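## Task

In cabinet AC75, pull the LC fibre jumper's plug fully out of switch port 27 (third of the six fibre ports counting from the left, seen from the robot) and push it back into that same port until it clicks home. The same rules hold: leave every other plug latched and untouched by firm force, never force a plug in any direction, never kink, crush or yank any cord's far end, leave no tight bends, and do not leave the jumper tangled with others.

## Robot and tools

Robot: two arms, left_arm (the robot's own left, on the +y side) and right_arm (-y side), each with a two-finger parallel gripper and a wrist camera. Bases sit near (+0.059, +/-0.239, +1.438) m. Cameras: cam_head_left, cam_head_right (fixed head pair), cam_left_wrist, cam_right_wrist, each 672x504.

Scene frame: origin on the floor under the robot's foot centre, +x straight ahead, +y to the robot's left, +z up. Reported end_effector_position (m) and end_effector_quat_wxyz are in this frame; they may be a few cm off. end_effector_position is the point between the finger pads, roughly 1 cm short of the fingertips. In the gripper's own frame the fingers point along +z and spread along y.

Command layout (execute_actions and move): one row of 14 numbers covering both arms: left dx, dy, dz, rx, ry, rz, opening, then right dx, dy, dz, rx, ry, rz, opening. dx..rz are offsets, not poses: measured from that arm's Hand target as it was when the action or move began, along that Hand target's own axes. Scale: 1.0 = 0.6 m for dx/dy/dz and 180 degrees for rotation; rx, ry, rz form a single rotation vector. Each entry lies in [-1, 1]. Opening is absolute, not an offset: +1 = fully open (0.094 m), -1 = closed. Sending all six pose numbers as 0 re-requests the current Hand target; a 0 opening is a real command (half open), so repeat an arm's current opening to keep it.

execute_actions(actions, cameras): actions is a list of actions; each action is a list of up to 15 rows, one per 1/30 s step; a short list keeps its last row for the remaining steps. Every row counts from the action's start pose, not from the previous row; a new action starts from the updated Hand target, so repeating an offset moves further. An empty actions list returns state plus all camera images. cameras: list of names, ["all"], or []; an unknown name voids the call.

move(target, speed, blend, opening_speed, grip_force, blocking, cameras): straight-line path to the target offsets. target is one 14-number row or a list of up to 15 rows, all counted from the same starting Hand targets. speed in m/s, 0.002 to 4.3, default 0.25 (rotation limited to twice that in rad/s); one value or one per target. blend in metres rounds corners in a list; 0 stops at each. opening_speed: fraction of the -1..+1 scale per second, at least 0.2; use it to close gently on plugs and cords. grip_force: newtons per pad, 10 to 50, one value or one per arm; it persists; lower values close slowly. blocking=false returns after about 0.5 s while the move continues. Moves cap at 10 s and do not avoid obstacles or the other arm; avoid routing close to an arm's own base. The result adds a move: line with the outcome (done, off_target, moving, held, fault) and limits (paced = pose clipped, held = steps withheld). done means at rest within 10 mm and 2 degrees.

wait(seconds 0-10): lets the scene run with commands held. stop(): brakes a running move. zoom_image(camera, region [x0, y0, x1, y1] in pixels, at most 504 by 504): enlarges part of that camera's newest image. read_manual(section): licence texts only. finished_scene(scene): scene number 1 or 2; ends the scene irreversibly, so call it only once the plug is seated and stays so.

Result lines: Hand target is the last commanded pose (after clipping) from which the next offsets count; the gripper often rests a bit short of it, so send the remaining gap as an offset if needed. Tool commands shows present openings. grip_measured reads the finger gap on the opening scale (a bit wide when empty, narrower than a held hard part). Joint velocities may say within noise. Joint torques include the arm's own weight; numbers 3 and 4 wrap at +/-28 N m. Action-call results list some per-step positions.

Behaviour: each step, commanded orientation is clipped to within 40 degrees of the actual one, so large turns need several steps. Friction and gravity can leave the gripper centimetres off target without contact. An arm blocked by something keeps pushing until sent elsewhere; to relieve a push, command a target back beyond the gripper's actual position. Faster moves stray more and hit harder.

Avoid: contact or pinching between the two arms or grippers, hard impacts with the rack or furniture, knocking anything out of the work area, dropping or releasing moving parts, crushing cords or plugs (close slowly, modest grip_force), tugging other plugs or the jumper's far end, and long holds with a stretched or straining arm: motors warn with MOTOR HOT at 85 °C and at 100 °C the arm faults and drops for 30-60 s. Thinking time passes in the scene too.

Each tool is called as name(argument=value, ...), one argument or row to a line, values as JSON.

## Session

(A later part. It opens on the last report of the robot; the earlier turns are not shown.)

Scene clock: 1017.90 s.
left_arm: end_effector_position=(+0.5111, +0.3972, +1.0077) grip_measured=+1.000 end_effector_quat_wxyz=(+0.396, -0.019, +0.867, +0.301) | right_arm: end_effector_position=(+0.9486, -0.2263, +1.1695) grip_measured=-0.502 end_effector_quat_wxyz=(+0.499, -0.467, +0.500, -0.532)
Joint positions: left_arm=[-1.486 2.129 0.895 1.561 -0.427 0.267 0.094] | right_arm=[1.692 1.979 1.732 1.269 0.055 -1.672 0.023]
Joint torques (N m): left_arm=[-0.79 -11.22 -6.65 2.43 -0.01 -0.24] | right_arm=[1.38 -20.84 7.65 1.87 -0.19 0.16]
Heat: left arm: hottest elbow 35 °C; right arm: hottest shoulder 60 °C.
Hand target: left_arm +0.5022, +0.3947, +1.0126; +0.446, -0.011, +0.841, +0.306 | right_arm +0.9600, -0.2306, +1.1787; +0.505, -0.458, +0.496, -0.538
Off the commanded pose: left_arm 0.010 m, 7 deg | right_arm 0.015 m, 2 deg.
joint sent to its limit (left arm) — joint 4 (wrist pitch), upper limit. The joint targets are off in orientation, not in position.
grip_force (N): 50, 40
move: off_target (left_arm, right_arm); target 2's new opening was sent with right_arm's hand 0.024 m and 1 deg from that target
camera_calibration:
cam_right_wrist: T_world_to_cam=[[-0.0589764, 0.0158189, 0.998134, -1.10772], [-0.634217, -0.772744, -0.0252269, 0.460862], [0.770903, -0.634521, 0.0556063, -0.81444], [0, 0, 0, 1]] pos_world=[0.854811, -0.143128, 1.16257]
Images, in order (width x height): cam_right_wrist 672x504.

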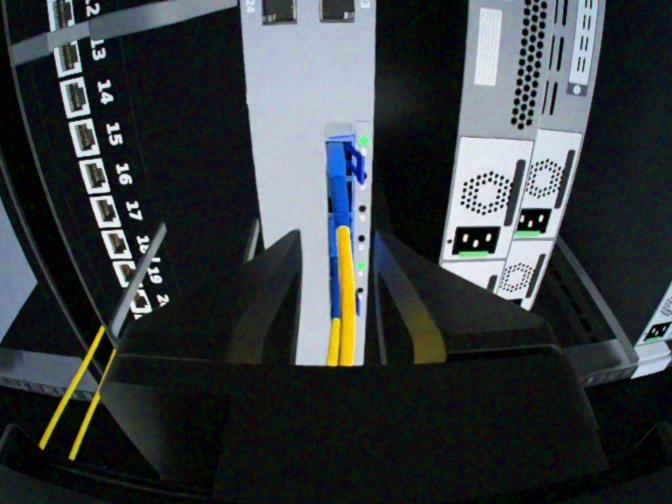

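move(
  target=[0,0,0,0,0,0,1,0,0,0,0,0,0,-0.98],
  opening_speed=0.25,
  grip_force=[50,40],
)

move(
  target=[0,0,0,0,0,0,1,-0.0011,0.0000,0.0135,0,0,0,-0.98],
  speed=0.03,
)

move(
  target=[0,0,0,0,0,0,1,-0.0005,0.0002,0.0050,0.001,0,0,-0.98],
  speed=0.03,
)

move(
  target=[0,0,0,0,0,0,1,-0.0005,0.0002,0.0050,0.001,0,0,-0.98],
  speed=0.03,
)

Scene clock: 1031.17 s.
left_arm: end_effector_position=(+0.5111, +0.3972, +1.0077) grip_measured=+1.000 end_effector_quat_wxyz=(+0.396, -0.019, +0.867, +0.301) | right_arm: end_effector_position=(+0.9489, -0.2262, +1.1690) grip_measured=-0.918 end_effector_quat_wxyz=(+0.498, -0.468, +0.500, -0.532)
Joint positions: left_arm=[-1.486 2.129 0.895 1.561 -0.427 0.267 0.094] | right_arm=[1.692 1.98 1.733 1.267 0.055 -1.672 0.004]
Joint torques (N m): left_arm=[-0.91 -10.99 -6.67 2.44 -0.03 -0.24] | right_arm=[1.32 -20.84 7.83 1.94 -0.17 0.15]
Heat: left arm: hottest elbow 35 °C; right arm: hottest shoulder 59 °C.
Hand target: left_arm +0.5022, +0.3947, +1.0126; +0.446, -0.011, +0.841, +0.306 | right_arm +0.9600, -0.2306, +1.1788; +0.505, -0.458, +0.496, -0.538
Off the commanded pose: left_arm 0.010 m, 7 deg | right_arm 0.015 m, 2 deg.
joint sent to its limit (left arm) — joint 4 (wrist pitch), upper limit. The joint targets are off in orientation, not in position.
grip_force (N): 50, 40
move: off_target (left_arm, right_arm)

Scene clock: 1031.87 s.
left_arm: end_effector_position=(+0.5111, +0.3972, +1.0077) grip_measured=+1.000 end_effector_quat_wxyz=(+0.396, -0.019, +0.867, +0.301) | right_arm: end_effector_position=(+0.9493, -0.2263, +1.1693) grip_measured=-0.918 end_effector_quat_wxyz=(+0.498, -0.468, +0.500, -0.532)
Joint positions: left_arm=[-1.486 2.129 0.895 1.561 -0.427 0.267 0.094] | right_arm=[1.692 1.98 1.734 1.266 0.055 -1.672 0.004]
Joint torques (N m): left_arm=[-0.91 -11.11 -6.6 2.44 -0.03 -0.24] | right_arm=[1.38 -20.48 9.73 1.26 -0.18 0.14]
Heat: left arm: hottest elbow 35 °C; right arm: hottest shoulder 59 °C.
Hand target: left_arm +0.5022, +0.3947, +1.0126; +0.446, -0.011, +0.841, +0.306 | right_arm +0.9680, -0.2305, +1.1795; +0.505, -0.458, +0.496, -0.538
Off the commanded pose: left_arm 0.010 m, 7 deg | right_arm 0.022 m, 2 deg.
joint sent to its limit (left arm) — joint 4 (wrist pitch), upper limit. The joint targets are off in orientation, not in position.
grip_force (N): 50, 40
move: off_target (left_arm, right_arm)

Scene clock: 1032.57 s.
left_arm: end_effector_position=(+0.5111, +0.3972, +1.0077) grip_measured=+1.000 end_effector_quat_wxyz=(+0.396, -0.019, +0.867, +0.301) | right_arm: end_effector_position=(+0.9496, -0.2263, +1.1693) grip_measured=-0.918 end_effector_quat_wxyz=(+0.498, -0.467, +0.500, -0.532)
Joint positions: left_arm=[-1.486 2.129 0.895 1.561 -0.427 0.267 0.094] | right_arm=[1.692 1.98 1.736 1.266 0.055 -1.672 0.004]
Joint torques (N m): left_arm=[-1.08 -11.28 -6.54 2.5 -0.03 -0.24] | right_arm=[1.44 -20.13 10.59 1.1 -0.2 0.14]
Heat: left arm: hottest elbow 35 °C; right arm: hottest shoulder 59 °C.
Hand target: left_arm +0.5022, +0.3947, +1.0126; +0.446, -0.011, +0.841, +0.306 | right_arm +0.9711, -0.2304, +1.1796; +0.506, -0.457, +0.495, -0.539
Off the commanded pose: left_arm 0.010 m, 7 deg | right_arm 0.024 m, 2 deg.
joint sent to its limit (left arm) — joint 4 (wrist pitch), upper limit. The joint targets are off in orientation, not in position.
grip_force (N): 50, 40
move: off_target (left_arm, right_arm)

Scene clock: 1033.27 s.
left_arm: end_effector_position=(+0.5111, +0.3972, +1.0077) grip_measured=+1.000 end_effector_quat_wxyz=(+0.396, -0.019, +0.867, +0.301) | right_arm: end_effector_position=(+0.9497, -0.2263, +1.1692) grip_measured=-0.918 end_effector_quat_wxyz=(+0.499, -0.467, +0.500, -0.532)
Joint positions: left_arm=[-1.486 2.129 0.895 1.561 -0.427 0.267 0.094] | right_arm=[1.692 1.981 1.737 1.266 0.055 -1.672 0.004]
Joint torques (N m): left_arm=[-1.44 -11.4 -6.64 2.55 -0.02 -0.25] | right_arm=[1.49 -20.25 11.41 0.91 -0.17 0.15]
Heat: left arm: hottest elbow 35 °C; right arm: hottest shoulder 59 °C.
Hand target: left_arm +0.5022, +0.3947, +1.0126; +0.446, -0.011, +0.841, +0.306 | right_arm +0.9740, -0.2303, +1.1797; +0.507, -0.456, +0.494, -0.539
Off the commanded pose: left_arm 0.010 m, 7 deg | right_arm 0.027 m, 2 deg.
joint sent to its limit (left arm) — joint 4 (wrist pitch), upper limit. The joint targets are off in orientation, not in position.
grip_force (N): 50, 40
move: off_target (left_arm, right_arm)

Orientation and height hold well. Continue.

move(
  target=[0,0,0,0,0,0,1,-0.0005,0.0002,0.0050,0.001,0,0,-0.98],
  speed=0.03,
)

move(
  target=[0,0,0,0,0,0,1,-0.0005,0.0002,0.0050,0.001,0,0,-0.98],
  speed=0.03,
  cameras=["cam_right_wrist"],
)

zoom_image(
  camera="cam_right_wrist",
  region=[280, 160, 400, 280],
)

Scene clock: 1042.00 s.
left_arm: end_effector_position=(+0.5111, +0.3972, +1.0077) grip_measured=+1.000 end_effector_quat_wxyz=(+0.396, -0.019, +0.867, +0.301) | right_arm: end_effector_position=(+0.9500, -0.2262, +1.1681) grip_measured=-0.918 end_effector_quat_wxyz=(+0.499, -0.467, +0.500, -0.532)
Joint positions: left_arm=[-1.486 2.129 0.895 1.561 -0.427 0.267 0.094] | right_arm=[1.692 1.985 1.741 1.266 0.055 -1.672 0.004]
Joint torques (N m): left_arm=[-0.97 -11.28 -6.67 2.47 -0.04 -0.26] | right_arm=[1.38 -20.6 11.99 0.76 -0.21 0.17]
Heat: left arm: hottest elbow 35 °C; right arm: hottest shoulder 57 °C.
Hand target: left_arm +0.5022, +0.3947, +1.0126; +0.446, -0.011, +0.841, +0.306 | right_arm +0.9771, -0.2303, +1.1800; +0.507, -0.456, +0.493, -0.540
Off the commanded pose: left_arm 0.010 m, 7 deg | right_arm 0.030 m, 2 deg.
joint sent to its limit (left arm) — joint 4 (wrist pitch), upper limit. The joint targets are off in orientation, not in position.
grip_force (N): 50, 40
move: off_target (left_arm, right_arm)

Scene clock: 1042.70 s.
left_arm: end_effector_position=(+0.5111, +0.3972, +1.0077) grip_measured=+1.000 end_effector_quat_wxyz=(+0.396, -0.019, +0.867, +0.301) | right_arm: end_effector_position=(+0.9502, -0.2262, +1.1683) grip_measured=-0.918 end_effector_quat_wxyz=(+0.499, -0.466, +0.499, -0.533)
Joint positions: left_arm=[-1.486 2.129 0.895 1.561 -0.427 0.267 0.094] | right_arm=[1.692 1.987 1.744 1.268 0.055 -1.672 0.004]
Joint torques (N m): left_arm=[-0.97 -11.34 -6.45 2.52 -0.03 -0.25] | right_arm=[1.55 -20.19 12.49 0.5 -0.21 0.15]
Heat: left arm: hottest elbow 35 °C; right arm: hottest shoulder 57 °C.
Hand target: left_arm +0.5022, +0.3947, +1.0126; +0.446, -0.011, +0.841, +0.306 | right_arm +0.9801, -0.2302, +1.1802; +0.508, -0.455, +0.492, -0.541
Off the commanded pose: left_arm 0.010 m, 7 deg | right_arm 0.032 m, 2 deg.
joint sent to its limit (left arm) — joint 4 (wrist pitch), upper limit. The joint targets are off in orientation, not in position.
grip_force (N): 50, 40
move: off_target (left_arm, right_arm)
camera_calibration:
cam_right_wrist: T_world_to_cam=[[-0.0627017, 0.0162025, 0.997901, -1.10251], [-0.634465, -0.772469, -0.0273235, 0.464665], [0.770404, -0.634846, 0.0587151, -0.81883], [0, 0, 0, 1]] pos_world=[0.856515, -0.143029, 1.16097]
Images, in order (width x height): cam_right_wrist 672x504.

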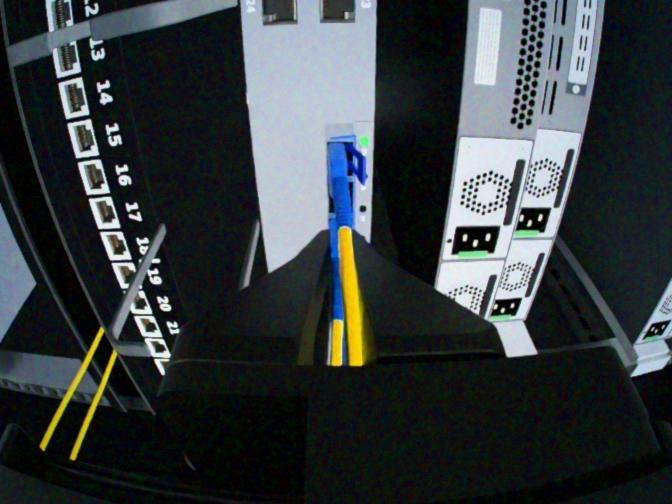

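Scaled by 4.200 from the camera's 672x504 image, which has a finer 960x720 frame.

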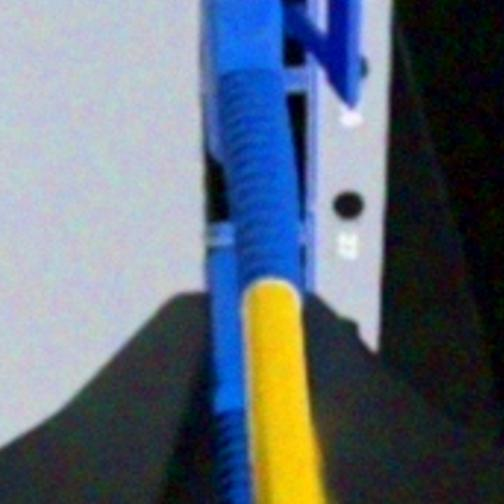

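move(
  target=[
    [0,0,0,0,0,0,1,0.0014,-0.0005,-0.0208,-0.0043,0,0,-0.98],
    [0,0,0,0,0,0,1,0.0014,-0.0005,-0.0208,-0.0043,0,0,-0.5],
    [0,0,0,0,0,0,1,0.0053,-0.0277,-0.0775,-0.0043,0,0,-0.5],
    [0,0,0,0,0,0,1,0.0025,-0.0002,-0.0278,-0.0043,0,0,-0.5],
  ],
  opening_speed=0.4,
  speed=0.04,
  cameras=["cam_right_wrist"],
)

zoom_image(
  camera="cam_right_wrist",
  region=[280, 160, 400, 280],
)

Scene clock: 1093.50 s.
left_arm: end_effector_position=(+0.5111, +0.3972, +1.0077) grip_measured=+1.000 end_effector_quat_wxyz=(+0.396, -0.019, +0.867, +0.301) | right_arm: end_effector_position=(+0.9523, -0.2264, +1.1697) grip_measured=-0.502 end_effector_quat_wxyz=(+0.499, -0.467, +0.500, -0.532)
Joint positions: left_arm=[-1.486 2.129 0.895 1.561 -0.427 0.267 0.094] | right_arm=[1.692 1.983 1.746 1.259 0.055 -1.672 0.023]
Joint torques (N m): left_arm=[-0.97 -11.28 -6.57 2.51 -0.03 -0.23] | right_arm=[1.26 -21.07 7.9 1.78 -0.18 0.15]
Heat: left arm: hottest elbow 35 °C; right arm: hottest shoulder 59 °C.
Hand target: left_arm +0.5022, +0.3947, +1.0126; +0.446, -0.011, +0.841, +0.306 | right_arm +0.9634, -0.2305, +1.1785; +0.505, -0.458, +0.496, -0.537
Off the commanded pose: left_arm 0.010 m, 7 deg | right_arm 0.015 m, 1 deg.
joint sent to its limit (left arm) — joint 4 (wrist pitch), upper limit. The joint targets are off in orientation, not in position.
grip_force (N): 50, 40
move: off_target (left_arm, right_arm); target 2's new opening was sent with right_arm's hand 0.021 m and 1 deg from that target
camera_calibration:
cam_right_wrist: T_world_to_cam=[[-0.0592517, 0.0158173, 0.998118, -1.10745], [-0.634588, -0.772432, -0.0254305, 0.463737], [0.770576, -0.634901, 0.0558054, -0.817372], [0, 0, 0, 1]] pos_world=[0.858511, -0.143229, 1.16277]
Images, in order (width x height): cam_right_wrist 672x504.

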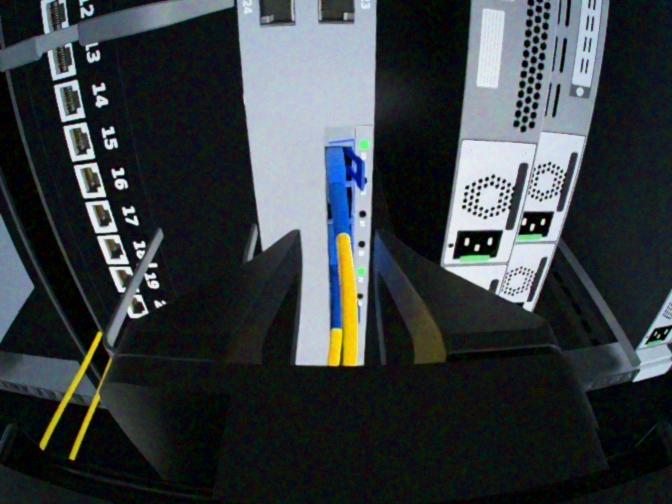

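Scaled by 4.200 from the camera's 672x504 image, which has a finer 960x720 frame.

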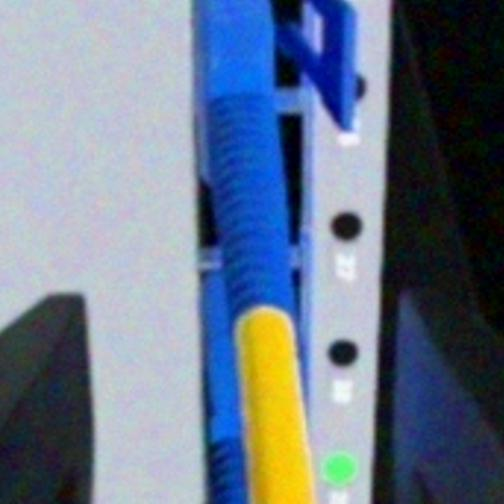

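move(
  target=[0,0,0,0,0,0,1,-0.0002,0.0000,0.0022,0,0,0,-0.5],
  speed=0.03,
)

move(
  target=[0,0,0,0,0,0,1,0,0,0,0,0,0,-0.98],
  opening_speed=0.25,
  grip_force=[50,45],
)

move(
  target=[0,0,0,0,0,0,1,-0.0011,0.0000,0.0135,0,0,0,-0.98],
  speed=0.03,
)

move(
  target=[0,0,0,0,0,0,1,-0.0005,0.0000,0.0050,0.001,0,0,-0.98],
  speed=0.03,
  cameras=["cam_right_wrist"],
)

zoom_image(
  camera="cam_right_wrist",
  region=[280, 160, 400, 280],
)

Scene clock: 1111.00 s.
left_arm: end_effector_position=(+0.5111, +0.3972, +1.0077) grip_measured=+1.000 end_effector_quat_wxyz=(+0.396, -0.019, +0.867, +0.301) | right_arm: end_effector_position=(+0.9540, -0.2265, +1.1705) grip_measured=-0.502 end_effector_quat_wxyz=(+0.499, -0.467, +0.500, -0.533)
Joint positions: left_arm=[-1.486 2.129 0.895 1.561 -0.427 0.267 0.094] | right_arm=[1.692 1.983 1.751 1.255 0.055 -1.672 0.023]
Joint torques (N m): left_arm=[-1.14 -11.22 -6.65 2.45 -0.01 -0.25] | right_arm=[1.49 -21.13 7.91 1.83 -0.17 0.18]
Heat: left arm: hottest elbow 35 °C; right arm: hottest shoulder 60 °C.
Hand target: left_arm +0.5022, +0.3947, +1.0126; +0.446, -0.011, +0.841, +0.306 | right_arm +0.9648, -0.2305, +1.1788; +0.505, -0.458, +0.496, -0.538
Off the commanded pose: left_arm 0.010 m, 7 deg | right_arm 0.014 m, 1 deg.
joint sent to its limit (left arm) — joint 4 (wrist pitch), upper limit. The joint targets are off in orientation, not in position.
grip_force (N): 50, 40
move: off_target (left_arm, right_arm)

Scene clock: 1113.13 s.
left_arm: end_effector_position=(+0.5111, +0.3972, +1.0077) grip_measured=+1.000 end_effector_quat_wxyz=(+0.396, -0.019, +0.867, +0.301) | right_arm: end_effector_position=(+0.9538, -0.2264, +1.1694) grip_measured=-0.912 end_effector_quat_wxyz=(+0.498, -0.468, +0.501, -0.532)
Joint positions: left_arm=[-1.486 2.129 0.895 1.561 -0.427 0.267 0.094] | right_arm=[1.692 1.984 1.751 1.253 0.055 -1.672 0.004]
Joint torques (N m): left_arm=[-0.91 -10.81 -6.63 2.48 -0.02 -0.25] | right_arm=[1.61 -21.01 7.92 1.96 -0.16 0.15]
Heat: left arm: hottest elbow 35 °C; right arm: hottest shoulder 60 °C.
Hand target: left_arm +0.5022, +0.3947, +1.0126; +0.446, -0.011, +0.841, +0.306 | right_arm +0.9648, -0.2305, +1.1788; +0.505, -0.458, +0.496, -0.538
Off the commanded pose: left_arm 0.010 m, 7 deg | right_arm 0.015 m, 2 deg.
joint sent to its limit (left arm) — joint 4 (wrist pitch), upper limit. The joint targets are off in orientation, not in position.
grip_force (N): 50, 45
move: off_target (left_arm, right_arm)

Scene clock: 1113.83 s.
left_arm: end_effector_position=(+0.5111, +0.3972, +1.0077) grip_measured=+1.000 end_effector_quat_wxyz=(+0.396, -0.019, +0.867, +0.301) | right_arm: end_effector_position=(+0.9542, -0.2264, +1.1694) grip_measured=-0.912 end_effector_quat_wxyz=(+0.498, -0.468, +0.501, -0.532)
Joint positions: left_arm=[-1.486 2.129 0.895 1.561 -0.427 0.267 0.094] | right_arm=[1.692 1.984 1.752 1.252 0.055 -1.672 0.004]
Joint torques (N m): left_arm=[-1.38 -10.93 -6.63 2.47 -0.02 -0.26] | right_arm=[1.61 -20.72 9.99 1.18 -0.17 0.18]
Heat: left arm: hottest elbow 35 °C; right arm: hottest shoulder 60 °C.
Hand target: left_arm +0.5022, +0.3947, +1.0126; +0.446, -0.011, +0.841, +0.306 | right_arm +0.9729, -0.2304, +1.1795; +0.505, -0.458, +0.496, -0.538
Off the commanded pose: left_arm 0.010 m, 7 deg | right_arm 0.022 m, 2 deg.
joint sent to its limit (left arm) — joint 4 (wrist pitch), upper limit. The joint targets are off in orientation, not in position.
grip_force (N): 50, 45
move: off_target (left_arm, right_arm)

Scene clock: 1114.53 s.
left_arm: end_effector_position=(+0.5111, +0.3972, +1.0077) grip_measured=+1.000 end_effector_quat_wxyz=(+0.396, -0.019, +0.867, +0.301) | right_arm: end_effector_position=(+0.9545, -0.2264, +1.1696) grip_measured=-0.912 end_effector_quat_wxyz=(+0.498, -0.467, +0.500, -0.532)
Joint positions: left_arm=[-1.486 2.129 0.895 1.561 -0.427 0.267 0.094] | right_arm=[1.692 1.984 1.753 1.252 0.055 -1.672 0.004]
Joint torques (N m): left_arm=[-1.26 -11.22 -6.58 2.47 -0.04 -0.22] | right_arm=[1.38 -20.25 10.8 1.06 -0.17 0.15]
Heat: left arm: hottest elbow 35 °C; right arm: hottest shoulder 60 °C.
Hand target: left_arm +0.5022, +0.3947, +1.0126; +0.446, -0.011, +0.841, +0.306 | right_arm +0.9759, -0.2303, +1.1798; +0.506, -0.457, +0.495, -0.538
Off the commanded pose: left_arm 0.010 m, 7 deg | right_arm 0.024 m, 2 deg.
joint sent to its limit (left arm) — joint 4 (wrist pitch), upper limit. The joint targets are off in orientation, not in position.
grip_force (N): 50, 45
move: off_target (left_arm, right_arm)
camera_calibration:
cam_right_wrist: T_world_to_cam=[[-0.0578377, 0.0158001, 0.998201, -1.10863], [-0.634488, -0.772543, -0.0245351, 0.463988], [0.770766, -0.634765, 0.0547071, -0.817934], [0, 0, 0, 1]] pos_world=[0.86071, -0.143228, 1.16277]
Images, in order (width x height): cam_right_wrist 672x504.

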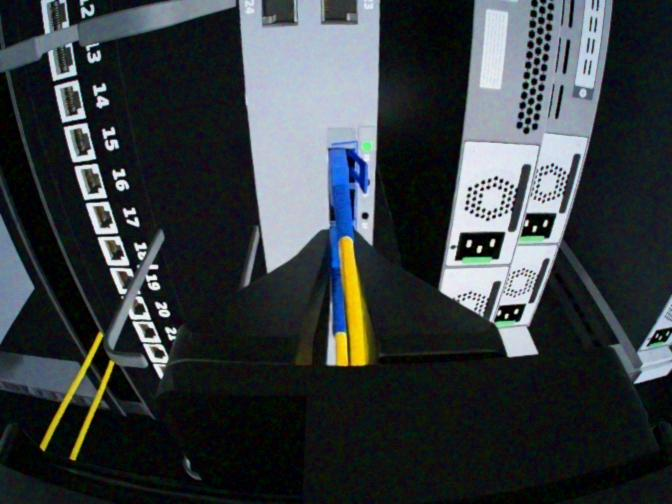

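Scaled by 4.200 from the camera's 672x504 image, which has a finer 960x720 frame.

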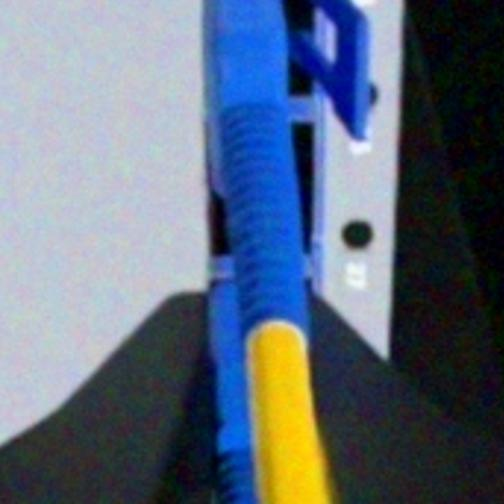

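move(
  target=[0,0,0,0,0,0,1,-0.0005,0.0000,0.0050,0.001,0,0,-0.98],
  speed=0.03,
)

move(
  target=[0,0,0,0,0,0,1,-0.0005,0.0000,0.0050,0.001,0,0,-0.98],
  speed=0.03,
  cameras=["cam_right_wrist"],
)

zoom_image(
  camera="cam_right_wrist",
  region=[280, 160, 400, 280],
)

Scene clock: 1120.73 s.
left_arm: end_effector_position=(+0.5111, +0.3972, +1.0077) grip_measured=+1.000 end_effector_quat_wxyz=(+0.396, -0.019, +0.867, +0.301) | right_arm: end_effector_position=(+0.9546, -0.2264, +1.1694) grip_measured=-0.912 end_effector_quat_wxyz=(+0.498, -0.467, +0.500, -0.532)
Joint positions: left_arm=[-1.486 2.129 0.895 1.561 -0.427 0.267 0.094] | right_arm=[1.692 1.985 1.754 1.252 0.055 -1.672 0.004]
Joint torques (N m): left_arm=[-1.2 -11.16 -6.67 2.51 -0.01 -0.28] | right_arm=[1.32 -20.25 11.51 0.92 -0.18 0.15]
Heat: left arm: hottest elbow 35 °C; right arm: hottest shoulder 59 °C.
Hand target: left_arm +0.5022, +0.3947, +1.0126; +0.446, -0.011, +0.841, +0.306 | right_arm +0.9789, -0.2302, +1.1800; +0.506, -0.457, +0.494, -0.539
Off the commanded pose: left_arm 0.010 m, 7 deg | right_arm 0.027 m, 2 deg.
joint sent to its limit (left arm) — joint 4 (wrist pitch), upper limit. The joint targets are off in orientation, not in position.
grip_force (N): 50, 45
move: off_target (left_arm, right_arm)

Scene clock: 1121.50 s.
left_arm: end_effector_position=(+0.5111, +0.3972, +1.0077) grip_measured=+1.000 end_effector_quat_wxyz=(+0.396, -0.019, +0.867, +0.301) | right_arm: end_effector_position=(+0.9548, -0.2263, +1.1681) grip_measured=-0.912 end_effector_quat_wxyz=(+0.498, -0.467, +0.500, -0.532)
Joint positions: left_arm=[-1.486 2.129 0.895 1.561 -0.427 0.267 0.094] | right_arm=[1.692 1.989 1.758 1.252 0.055 -1.672 0.004]
Joint torques (N m): left_arm=[-0.85 -10.99 -6.68 2.5 -0.03 -0.24] | right_arm=[1.49 -20.25 12.18 0.7 -0.21 0.14]
Heat: left arm: hottest elbow 35 °C; right arm: hottest shoulder 59 °C.
Hand target: left_arm +0.5022, +0.3947, +1.0126; +0.446, -0.011, +0.841, +0.306 | right_arm +0.9818, -0.2301, +1.1802; +0.507, -0.456, +0.494, -0.540
Off the commanded pose: left_arm 0.010 m, 7 deg | right_arm 0.030 m, 2 deg.
joint sent to its limit (left arm) — joint 4 (wrist pitch), upper limit. The joint targets are off in orientation, not in position.
grip_force (N): 50, 45
move: off_target (left_arm, right_arm)
camera_calibration:
cam_right_wrist: T_world_to_cam=[[-0.0585135, 0.0162412, 0.998154, -1.10642], [-0.634576, -0.772468, -0.0246309, 0.464417], [0.770642, -0.634847, 0.0555061, -0.818853], [0, 0, 0, 1]] pos_world=[0.86101, -0.143129, 1.16127]
Images, in order (width x height): cam_right_wrist 672x504.

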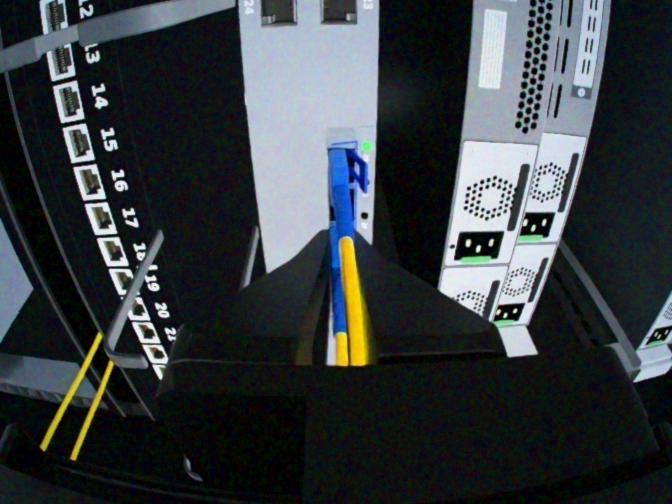

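Scaled by 4.200 from the camera's 672x504 image, which has a finer 960x720 frame.

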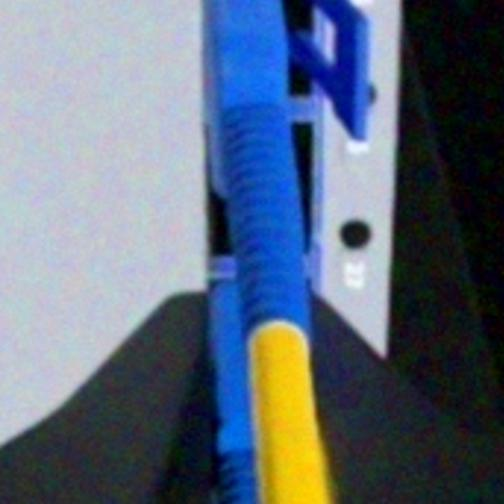

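move(
  target=[0,0,0,0,0,0,1,-0.0005,-0.0020,0.0055,0.001,0,0,-0.98],
  speed=0.03,
)

move(
  target=[0,0,0,0,0,0,1,-0.0005,-0.0010,0.0055,0.001,0,0,-0.98],
  speed=0.03,
)

move(
  target=[0,0,0,0,0,0,1,-0.0005,-0.0010,0.0055,0.001,0,0,-0.98],
  speed=0.03,
  cameras=["cam_right_wrist"],
)

zoom_image(
  camera="cam_right_wrist",
  region=[280, 160, 400, 280],
)

Scene clock: 1132.07 s.
left_arm: end_effector_position=(+0.5111, +0.3972, +1.0077) grip_measured=+1.000 end_effector_quat_wxyz=(+0.396, -0.019, +0.867, +0.301) | right_arm: end_effector_position=(+0.9550, -0.2263, +1.1685) grip_measured=-0.912 end_effector_quat_wxyz=(+0.498, -0.467, +0.500, -0.533)
Joint positions: left_arm=[-1.486 2.129 0.895 1.561 -0.427 0.267 0.094] | right_arm=[1.692 1.989 1.759 1.252 0.055 -1.673 0.004]
Joint torques (N m): left_arm=[-0.67 -11.4 -6.67 2.44 -0.02 -0.22] | right_arm=[1.61 -20.19 12.62 0.65 -0.2 0.16]
Heat: left arm: hottest elbow 35 °C; right arm: hottest shoulder 58 °C.
Hand target: left_arm +0.5022, +0.3947, +1.0126; +0.446, -0.011, +0.841, +0.306 | right_arm +0.9850, -0.2301, +1.1818; +0.508, -0.455, +0.493, -0.541
Off the commanded pose: left_arm 0.010 m, 7 deg | right_arm 0.033 m, 2 deg.
joint sent to its limit (left arm) — joint 4 (wrist pitch), upper limit. The joint targets are off in orientation, not in position.
grip_force (N): 50, 45
move: off_target (left_arm, right_arm)

Scene clock: 1132.77 s.
left_arm: end_effector_position=(+0.5111, +0.3972, +1.0077) grip_measured=+1.000 end_effector_quat_wxyz=(+0.396, -0.019, +0.867, +0.301) | right_arm: end_effector_position=(+0.9553, -0.2263, +1.1686) grip_measured=-0.912 end_effector_quat_wxyz=(+0.498, -0.467, +0.499, -0.533)
Joint positions: left_arm=[-1.486 2.129 0.895 1.561 -0.427 0.267 0.094] | right_arm=[1.692 1.99 1.761 1.252 0.055 -1.674 0.004]
Joint torques (N m): left_arm=[-1.08 -10.99 -6.63 2.45 -0.03 -0.25] | right_arm=[1.79 -20.37 13.26 0.34 -0.22 0.17]
Heat: left arm: hottest elbow 35 °C; right arm: hottest shoulder 58 °C.
Hand target: left_arm +0.5022, +0.3947, +1.0126; +0.446, -0.011, +0.841, +0.306 | right_arm +0.9883, -0.2300, +1.1828; +0.509, -0.454, +0.492, -0.541
Off the commanded pose: left_arm 0.010 m, 7 deg | right_arm 0.036 m, 2 deg.
joint sent to its limit (left arm) — joint 4 (wrist pitch), upper limit. The joint targets are off in orientation, not in position.
grip_force (N): 50, 45
move: off_target (left_arm, right_arm)

Scene clock: 1133.50 s.
left_arm: end_effector_position=(+0.5111, +0.3972, +1.0077) grip_measured=+1.000 end_effector_quat_wxyz=(+0.396, -0.019, +0.867, +0.301) | right_arm: end_effector_position=(+0.9554, -0.2264, +1.1686) grip_measured=-0.912 end_effector_quat_wxyz=(+0.498, -0.467, +0.499, -0.534)
Joint positions: left_arm=[-1.486 2.129 0.895 1.561 -0.427 0.267 0.094] | right_arm=[1.692 1.991 1.763 1.254 0.056 -1.675 0.004]
Joint torques (N m): left_arm=[-1.08 -11.4 -6.58 2.58 -0.03 -0.27] | right_arm=[1.9 -20.37 13.89 0.12 -0.24 0.14]
Heat: left arm: hottest elbow 35 °C; right arm: hottest shoulder 58 °C.
Hand target: left_arm +0.5022, +0.3947, +1.0126; +0.446, -0.011, +0.841, +0.306 | right_arm +0.9915, -0.2300, +1.1837; +0.509, -0.453, +0.491, -0.542
Off the commanded pose: left_arm 0.010 m, 7 deg | right_arm 0.039 m, 2 deg.
joint sent to its limit (left arm) — joint 4 (wrist pitch), upper limit. The joint targets are off in orientation, not in position.
grip_force (N): 50, 45
move: off_target (left_arm, right_arm)
camera_calibration:
cam_right_wrist: T_world_to_cam=[[-0.0628536, 0.0188716, 0.997844, -1.1017], [-0.635189, -0.771939, -0.025411, 0.466366], [0.769795, -0.635416, 0.0605062, -0.824544], [0, 0, 0, 1]] pos_world=[0.861715, -0.143132, 1.16107]
Images, in order (width x height): cam_right_wrist 672x504.

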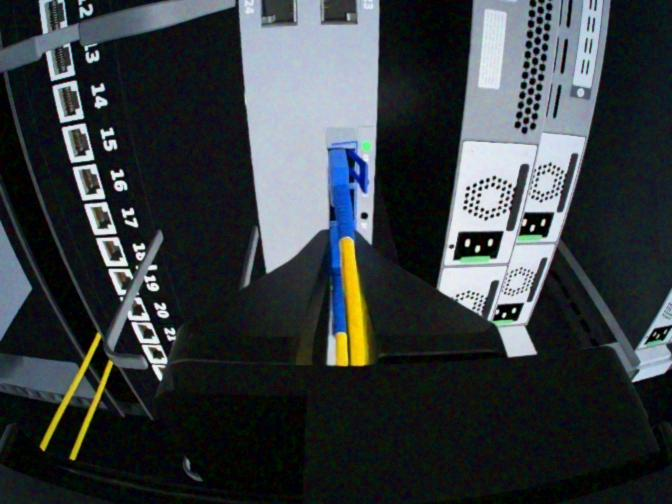

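Scaled by 4.200 from the camera's 672x504 image, which has a finer 960x720 frame.

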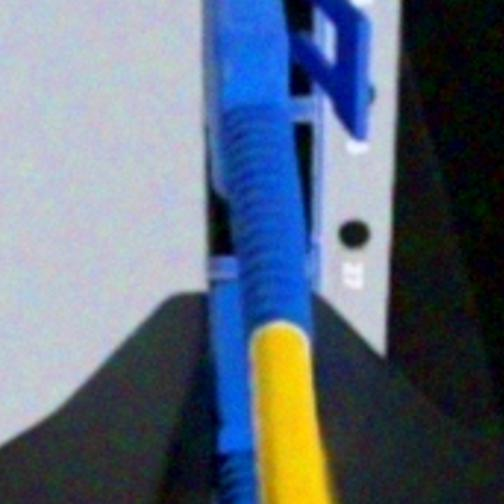

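move(
  target=[0,0,0,0,0,0,1,0.0011,-0.0030,-0.0165,0,0,0,-0.98],
  speed=0.03,
)

move(
  target=[0,0,0,0,0,0,1,0,0,0,0,0,0,-0.87],
  opening_speed=0.2,
  cameras=["cam_right_wrist"],
)

zoom_image(
  camera="cam_right_wrist",
  region=[280, 160, 400, 280],
)

Scene clock: 1146.10 s.
left_arm: end_effector_position=(+0.5111, +0.3972, +1.0077) grip_measured=+1.000 end_effector_quat_wxyz=(+0.396, -0.019, +0.867, +0.301) | right_arm: end_effector_position=(+0.9552, -0.2264, +1.1690) grip_measured=-0.912 end_effector_quat_wxyz=(+0.499, -0.466, +0.498, -0.535)
Joint positions: left_arm=[-1.486 2.129 0.895 1.561 -0.427 0.267 0.094] | right_arm=[1.692 1.992 1.763 1.257 0.056 -1.675 0.004]
Joint torques (N m): left_arm=[-0.91 -11.28 -6.67 2.41 -0.01 -0.26] | right_arm=[1.73 -21.07 11.52 0.99 -0.24 0.16]
Heat: left arm: hottest elbow 35 °C; right arm: hottest shoulder 58 °C.
Hand target: left_arm +0.5022, +0.3947, +1.0126; +0.446, -0.011, +0.841, +0.306 | right_arm +0.9814, -0.2299, +1.1843; +0.509, -0.453, +0.491, -0.542
Off the commanded pose: left_arm 0.010 m, 7 deg | right_arm 0.031 m, 2 deg.
joint sent to its limit (left arm) — joint 4 (wrist pitch), upper limit. The joint targets are off in orientation, not in position.
grip_force (N): 50, 45
move: off_target (left_arm, right_arm)

Scene clock: 1146.90 s.
left_arm: end_effector_position=(+0.5111, +0.3972, +1.0077) grip_measured=+1.000 end_effector_quat_wxyz=(+0.396, -0.019, +0.867, +0.301) | right_arm: end_effector_position=(+0.9550, -0.2263, +1.1684) grip_measured=-0.872 end_effector_quat_wxyz=(+0.499, -0.466, +0.498, -0.535)
Joint positions: left_arm=[-1.486 2.129 0.895 1.561 -0.427 0.267 0.094] | right_arm=[1.692 1.993 1.763 1.257 0.056 -1.675 0.006]
Joint torques (N m): left_arm=[-0.97 -11.28 -6.68 2.52 -0.03 -0.23] | right_arm=[1.38 -21.07 11.34 0.88 -0.24 0.16]
Heat: left arm: hottest elbow 35 °C; right arm: hottest shoulder 58 °C.
Hand target: left_arm +0.5022, +0.3947, +1.0126; +0.446, -0.011, +0.841, +0.306 | right_arm +0.9813, -0.2299, +1.1841; +0.509, -0.454, +0.491, -0.542
Off the commanded pose: left_arm 0.010 m, 7 deg | right_arm 0.031 m, 2 deg.
joint sent to its limit (left arm) — joint 4 (wrist pitch), upper limit. The joint targets are off in orientation, not in position.
grip_force (N): 50, 45
move: off_target (left_arm, right_arm)
camera_calibration:
cam_right_wrist: T_world_to_cam=[[-0.0647295, 0.0192772, 0.997717, -1.09951], [-0.635321, -0.7718, -0.0263059, 0.467276], [0.769531, -0.635573, 0.0622054, -0.825981], [0, 0, 0, 1]] pos_world=[0.861317, -0.143132, 1.16067]
Images, in order (width x height): cam_right_wrist 672x504.

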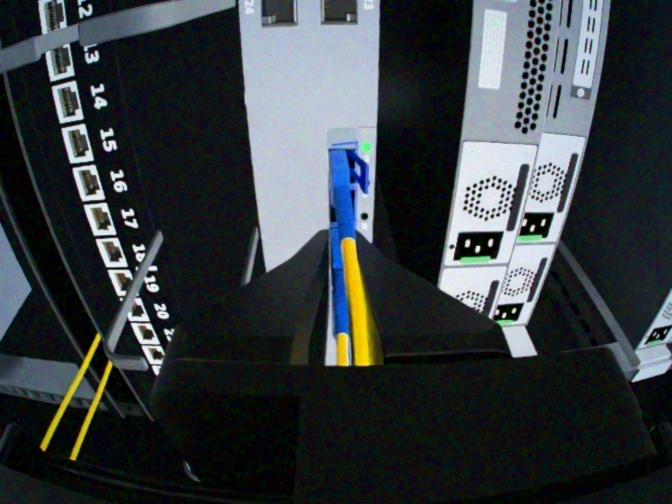

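Scaled by 4.200 from the camera's 672x504 image, which has a finer 960x720 frame.

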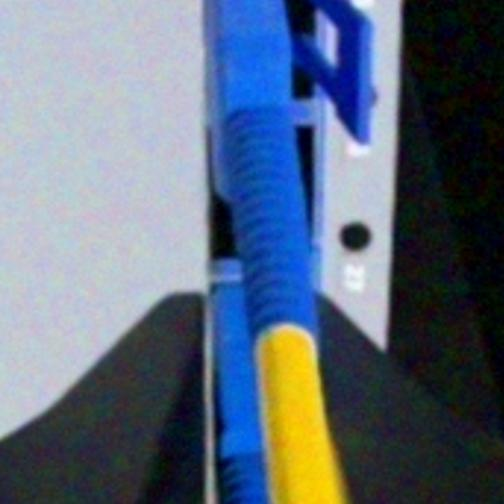

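move(
  target=[0,0,0,0,0,0,1,0,0,0,0,0,0,-0.75],
  opening_speed=0.2,
  cameras=["cam_right_wrist"],
)

zoom_image(
  camera="cam_right_wrist",
  region=[280, 160, 400, 280],
)

Scene clock: 1153.03 s.
left_arm: end_effector_position=(+0.5111, +0.3972, +1.0077) grip_measured=+1.000 end_effector_quat_wxyz=(+0.396, -0.019, +0.867, +0.301) | right_arm: end_effector_position=(+0.9551, -0.2262, +1.1669) grip_measured=-0.752 end_effector_quat_wxyz=(+0.499, -0.466, +0.498, -0.535)
Joint positions: left_arm=[-1.486 2.129 0.895 1.561 -0.427 0.267 0.094] | right_arm=[1.692 1.997 1.768 1.257 0.056 -1.675 0.012]
Joint torques (N m): left_arm=[-0.62 -11.28 -6.56 2.48 -0.01 -0.25] | right_arm=[1.79 -21.25 11.1 0.9 -0.24 0.18]
Heat: left arm: hottest elbow 35 °C; right arm: hottest shoulder 59 °C.
Hand target: left_arm +0.5022, +0.3947, +1.0126; +0.446, -0.011, +0.841, +0.306 | right_arm +0.9814, -0.2299, +1.1843; +0.509, -0.453, +0.491, -0.542
Off the commanded pose: left_arm 0.010 m, 7 deg | right_arm 0.032 m, 2 deg.
joint sent to its limit (left arm) — joint 4 (wrist pitch), upper limit. The joint targets are off in orientation, not in position.
grip_force (N): 50, 45
move: off_target (left_arm, right_arm)
camera_calibration:
cam_right_wrist: T_world_to_cam=[[-0.0650906, 0.0193191, 0.997692, -1.09766], [-0.635352, -0.771767, -0.0265068, 0.467782], [0.769474, -0.635611, 0.0625093, -0.826224], [0, 0, 0, 1]] pos_world=[0.861517, -0.142932, 1.15917]
Images, in order (width x height): cam_right_wrist 672x504.

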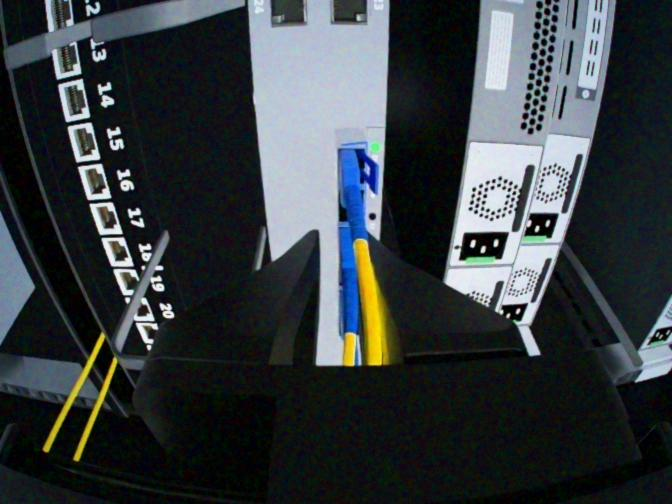

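Scaled by 4.200 from the camera's 672x504 image, which has a finer 960x720 frame.

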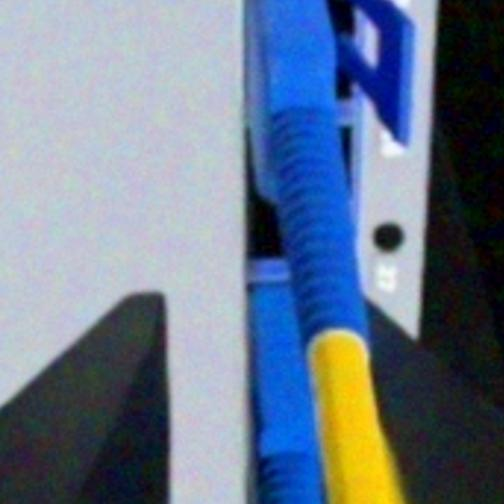

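move(
  target=[0,0,0,0,0,0,1,0,-0.0150,0.0015,0.004,0,0,-0.7],
  speed=0.03,
)

move(
  target=[0,0,0,0,0,0,1,0,-0.0120,0.0012,0.004,0,0,-0.62],
  speed=0.03,
  cameras=["cam_right_wrist"],
)

zoom_image(
  camera="cam_right_wrist",
  region=[280, 160, 400, 280],
)

Scene clock: 1162.53 s.
left_arm: end_effector_position=(+0.5111, +0.3972, +1.0077) grip_measured=+1.000 end_effector_quat_wxyz=(+0.396, -0.019, +0.867, +0.301) | right_arm: end_effector_position=(+0.9552, -0.2262, +1.1665) grip_measured=-0.702 end_effector_quat_wxyz=(+0.499, -0.466, +0.498, -0.534)
Joint positions: left_arm=[-1.486 2.129 0.895 1.561 -0.427 0.267 0.094] | right_arm=[1.692 1.997 1.768 1.256 0.056 -1.675 0.014]
Joint torques (N m): left_arm=[-1.08 -11.34 -6.74 2.48 -0.01 -0.27] | right_arm=[1.9 -22.18 9.99 1.35 -0.27 0.15]
Heat: left arm: hottest elbow 35 °C; right arm: hottest shoulder 60 °C.
Hand target: left_arm +0.5022, +0.3947, +1.0126; +0.446, -0.011, +0.841, +0.306 | right_arm +0.9815, -0.2300, +1.1936; +0.512, -0.450, +0.487, -0.545
Off the commanded pose: left_arm 0.010 m, 7 deg | right_arm 0.038 m, 3 deg.
joint sent to its limit (left arm) — joint 4 (wrist pitch), upper limit. The joint targets are off in orientation, not in position.
grip_force (N): 50, 45
move: off_target (left_arm, right_arm)

Scene clock: 1163.23 s.
left_arm: end_effector_position=(+0.5111, +0.3972, +1.0077) grip_measured=+1.000 end_effector_quat_wxyz=(+0.396, -0.019, +0.867, +0.301) | right_arm: end_effector_position=(+0.9552, -0.2263, +1.1654) grip_measured=-0.622 end_effector_quat_wxyz=(+0.498, -0.468, +0.499, -0.533)
Joint positions: left_arm=[-1.486 2.129 0.895 1.561 -0.427 0.267 0.094] | right_arm=[1.691 1.997 1.768 1.252 0.056 -1.675 0.018]
Joint torques (N m): left_arm=[-1.14 -11.4 -6.58 2.51 -0.04 -0.26] | right_arm=[1.67 -23.36 9.25 1.85 -0.3 0.14]
Heat: left arm: hottest elbow 35 °C; right arm: hottest shoulder 60 °C.
Hand target: left_arm +0.5022, +0.3947, +1.0126; +0.446, -0.011, +0.841, +0.306 | right_arm +0.9813, -0.2303, +1.2008; +0.515, -0.447, +0.484, -0.549
Off the commanded pose: left_arm 0.010 m, 7 deg | right_arm 0.044 m, 4 deg.
joint sent to its limit (left arm) — joint 4 (wrist pitch), upper limit. The joint targets are off in orientation, not in position.
grip_force (N): 50, 45
move: off_target (left_arm, right_arm)
camera_calibration:
cam_right_wrist: T_world_to_cam=[[-0.0597937, 0.0195768, 0.998019, -1.10156], [-0.635262, -0.771957, -0.0229176, 0.463336], [0.769978, -0.635374, 0.0585945, -0.822151], [0, 0, 0, 1]] pos_world=[0.861512, -0.143133, 1.15817]
Images, in order (width x height): cam_right_wrist 672x504.

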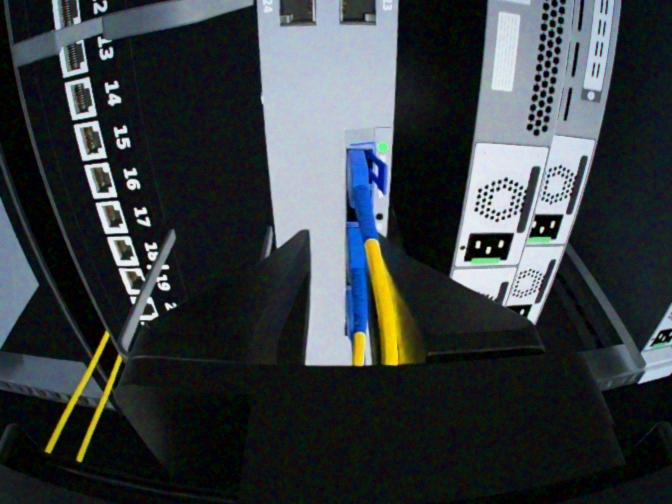

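Scaled by 4.200 from the camera's 672x504 image, which has a finer 960x720 frame.

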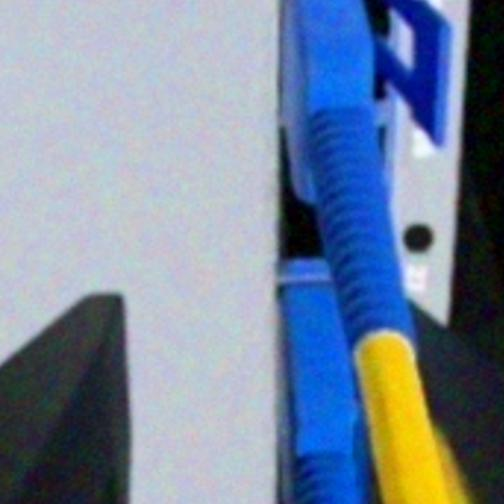

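move(
  target=[0,0,0,0,0,0,1,0,0,0,0,0,0,-0.45],
  opening_speed=0.2,
  cameras=["cam_right_wrist"],
)

zoom_image(
  camera="cam_right_wrist",
  region=[280, 160, 400, 280],
)

zoom_image(
  camera="cam_right_wrist",
  region=[310, 240, 410, 350],
)

Scene clock: 1172.13 s.
left_arm: end_effector_position=(+0.5111, +0.3972, +1.0077) grip_measured=+1.000 end_effector_quat_wxyz=(+0.396, -0.019, +0.867, +0.301) | right_arm: end_effector_position=(+0.9623, -0.2271, +1.1736) grip_measured=-0.453 end_effector_quat_wxyz=(+0.502, -0.462, +0.495, -0.539)
Joint positions: left_arm=[-1.486 2.129 0.895 1.561 -0.427 0.267 0.094] | right_arm=[1.691 1.997 1.789 1.251 0.055 -1.675 0.026]
Joint torques (N m): left_arm=[-1.2 -11.16 -6.71 2.41 -0.02 -0.24] | right_arm=[1.85 -22.89 8.2 1.85 -0.32 0.15]
Heat: left arm: hottest elbow 35 °C; right arm: hottest shoulder 61 °C.
Hand target: left_arm +0.5022, +0.3947, +1.0126; +0.446, -0.011, +0.841, +0.306 | right_arm +0.9813, -0.2302, +1.2008; +0.515, -0.447, +0.484, -0.548
Off the commanded pose: left_arm 0.010 m, 7 deg | right_arm 0.033 m, 3 deg.
joint sent to its limit (left arm) — joint 4 (wrist pitch), upper limit. The joint targets are off in orientation, not in position.
grip_force (N): 50, 45
move: off_target (left_arm, right_arm)
camera_calibration:
cam_right_wrist: T_world_to_cam=[[-0.0798025, 0.019834, 0.996613, -1.08824], [-0.635908, -0.770944, -0.0355766, 0.483175], [0.767628, -0.636593, 0.0741359, -0.844838], [0, 0, 0, 1]] pos_world=[0.868933, -0.143733, 1.16437]
Images, in order (width x height): cam_right_wrist 672x504.

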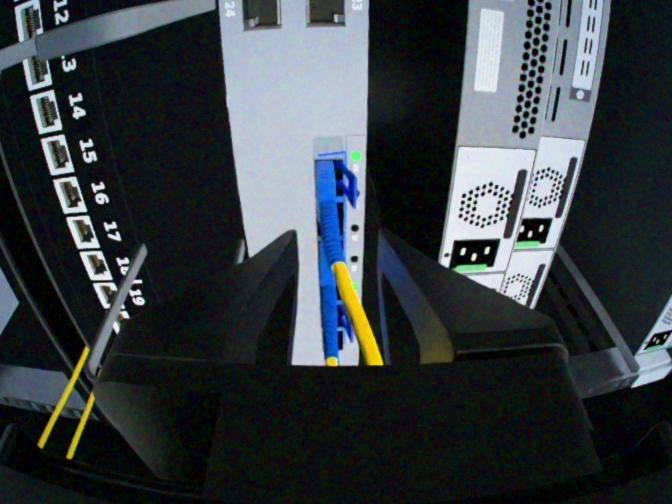

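Scaled by 4.200 from the camera's 672x504 image, which has a finer 960x720 frame.

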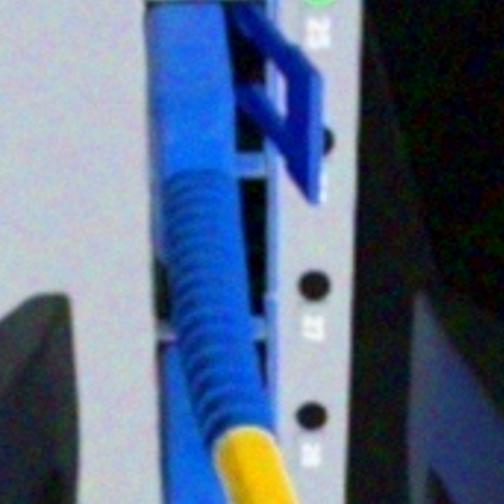

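Scaled by 4.582 from the camera's 672x504 image, which has a finer 960x720 frame.

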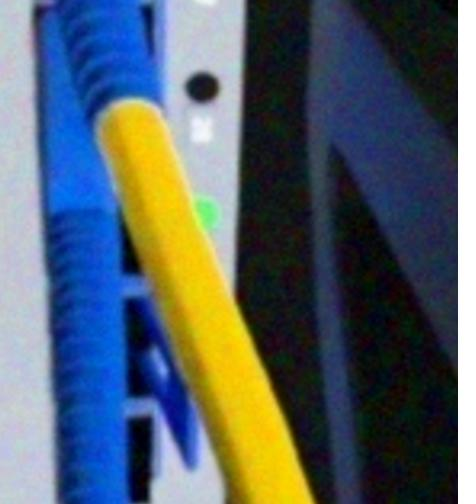

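move(
  target=[
    [0,0,0,0,0,0,1,0.0060,0.0037,-0.0832,-0.0139,0,0,-0.45],
    [0,0,0,0,0,0,1,0.0035,0.0320,-0.0400,-0.0139,0,0,-0.45],
  ],
  speed=0.04,
  cameras=["cam_right_wrist"],
)

zoom_image(
  camera="cam_right_wrist",
  region=[280, 160, 400, 280],
)

zoom_image(
  camera="cam_right_wrist",
  region=[310, 210, 390, 290],
)

Scene clock: 1193.93 s.
left_arm: end_effector_position=(+0.5111, +0.3972, +1.0077) grip_measured=+1.000 end_effector_quat_wxyz=(+0.396, -0.019, +0.867, +0.301) | right_arm: end_effector_position=(+0.9486, -0.2266, +1.1687) grip_measured=-0.452 end_effector_quat_wxyz=(+0.498, -0.467, +0.500, -0.532)
Joint positions: left_arm=[-1.486 2.129 0.895 1.561 -0.427 0.267 0.094] | right_arm=[1.691 1.981 1.733 1.268 0.055 -1.672 0.026]
Joint torques (N m): left_arm=[-0.79 -10.81 -6.64 2.52 -0.02 -0.23] | right_arm=[1.49 -20.84 7.77 1.89 -0.19 0.17]
Heat: left arm: hottest elbow 35 °C; right arm: hottest shoulder 62 °C.
Hand target: left_arm +0.5022, +0.3947, +1.0126; +0.446, -0.011, +0.841, +0.306 | right_arm +0.9599, -0.2306, +1.1784; +0.505, -0.458, +0.496, -0.538
Off the commanded pose: left_arm 0.010 m, 7 deg | right_arm 0.016 m, 2 deg.
joint sent to its limit (left arm) — joint 4 (wrist pitch), upper limit. The joint targets are off in orientation, not in position.
grip_force (N): 50, 45
move: off_target (left_arm, right_arm)
camera_calibration:
cam_right_wrist: T_world_to_cam=[[-0.0581809, 0.0164928, 0.99817, -1.10754], [-0.634708, -0.772372, -0.0242336, 0.459928], [0.770559, -0.634956, 0.0554054, -0.814121], [0, 0, 0, 1]] pos_world=[0.85481, -0.143429, 1.16177]
Images, in order (width x height): cam_right_wrist 672x504.

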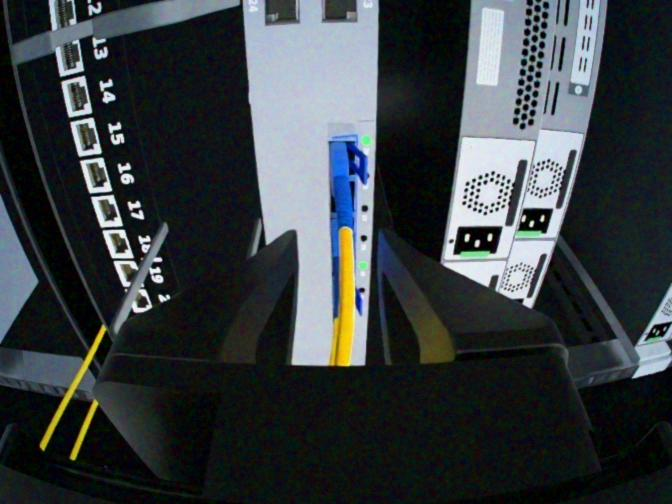

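Scaled by 4.200 from the camera's 672x504 image, which has a finer 960x720 frame.

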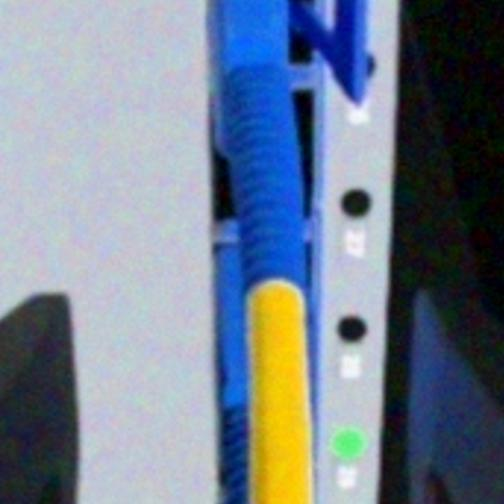

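Scaled by 6.300 from the camera's 672x504 image, which has a finer 960x720 frame.

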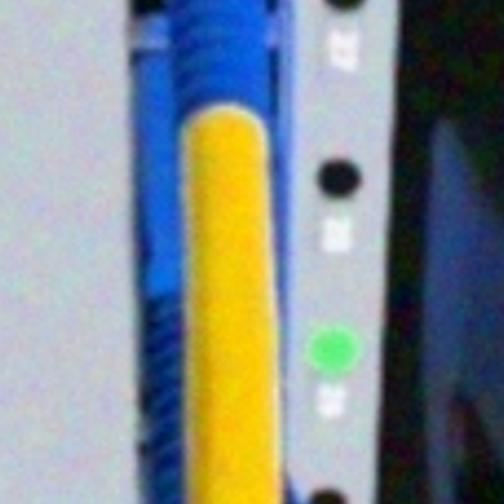

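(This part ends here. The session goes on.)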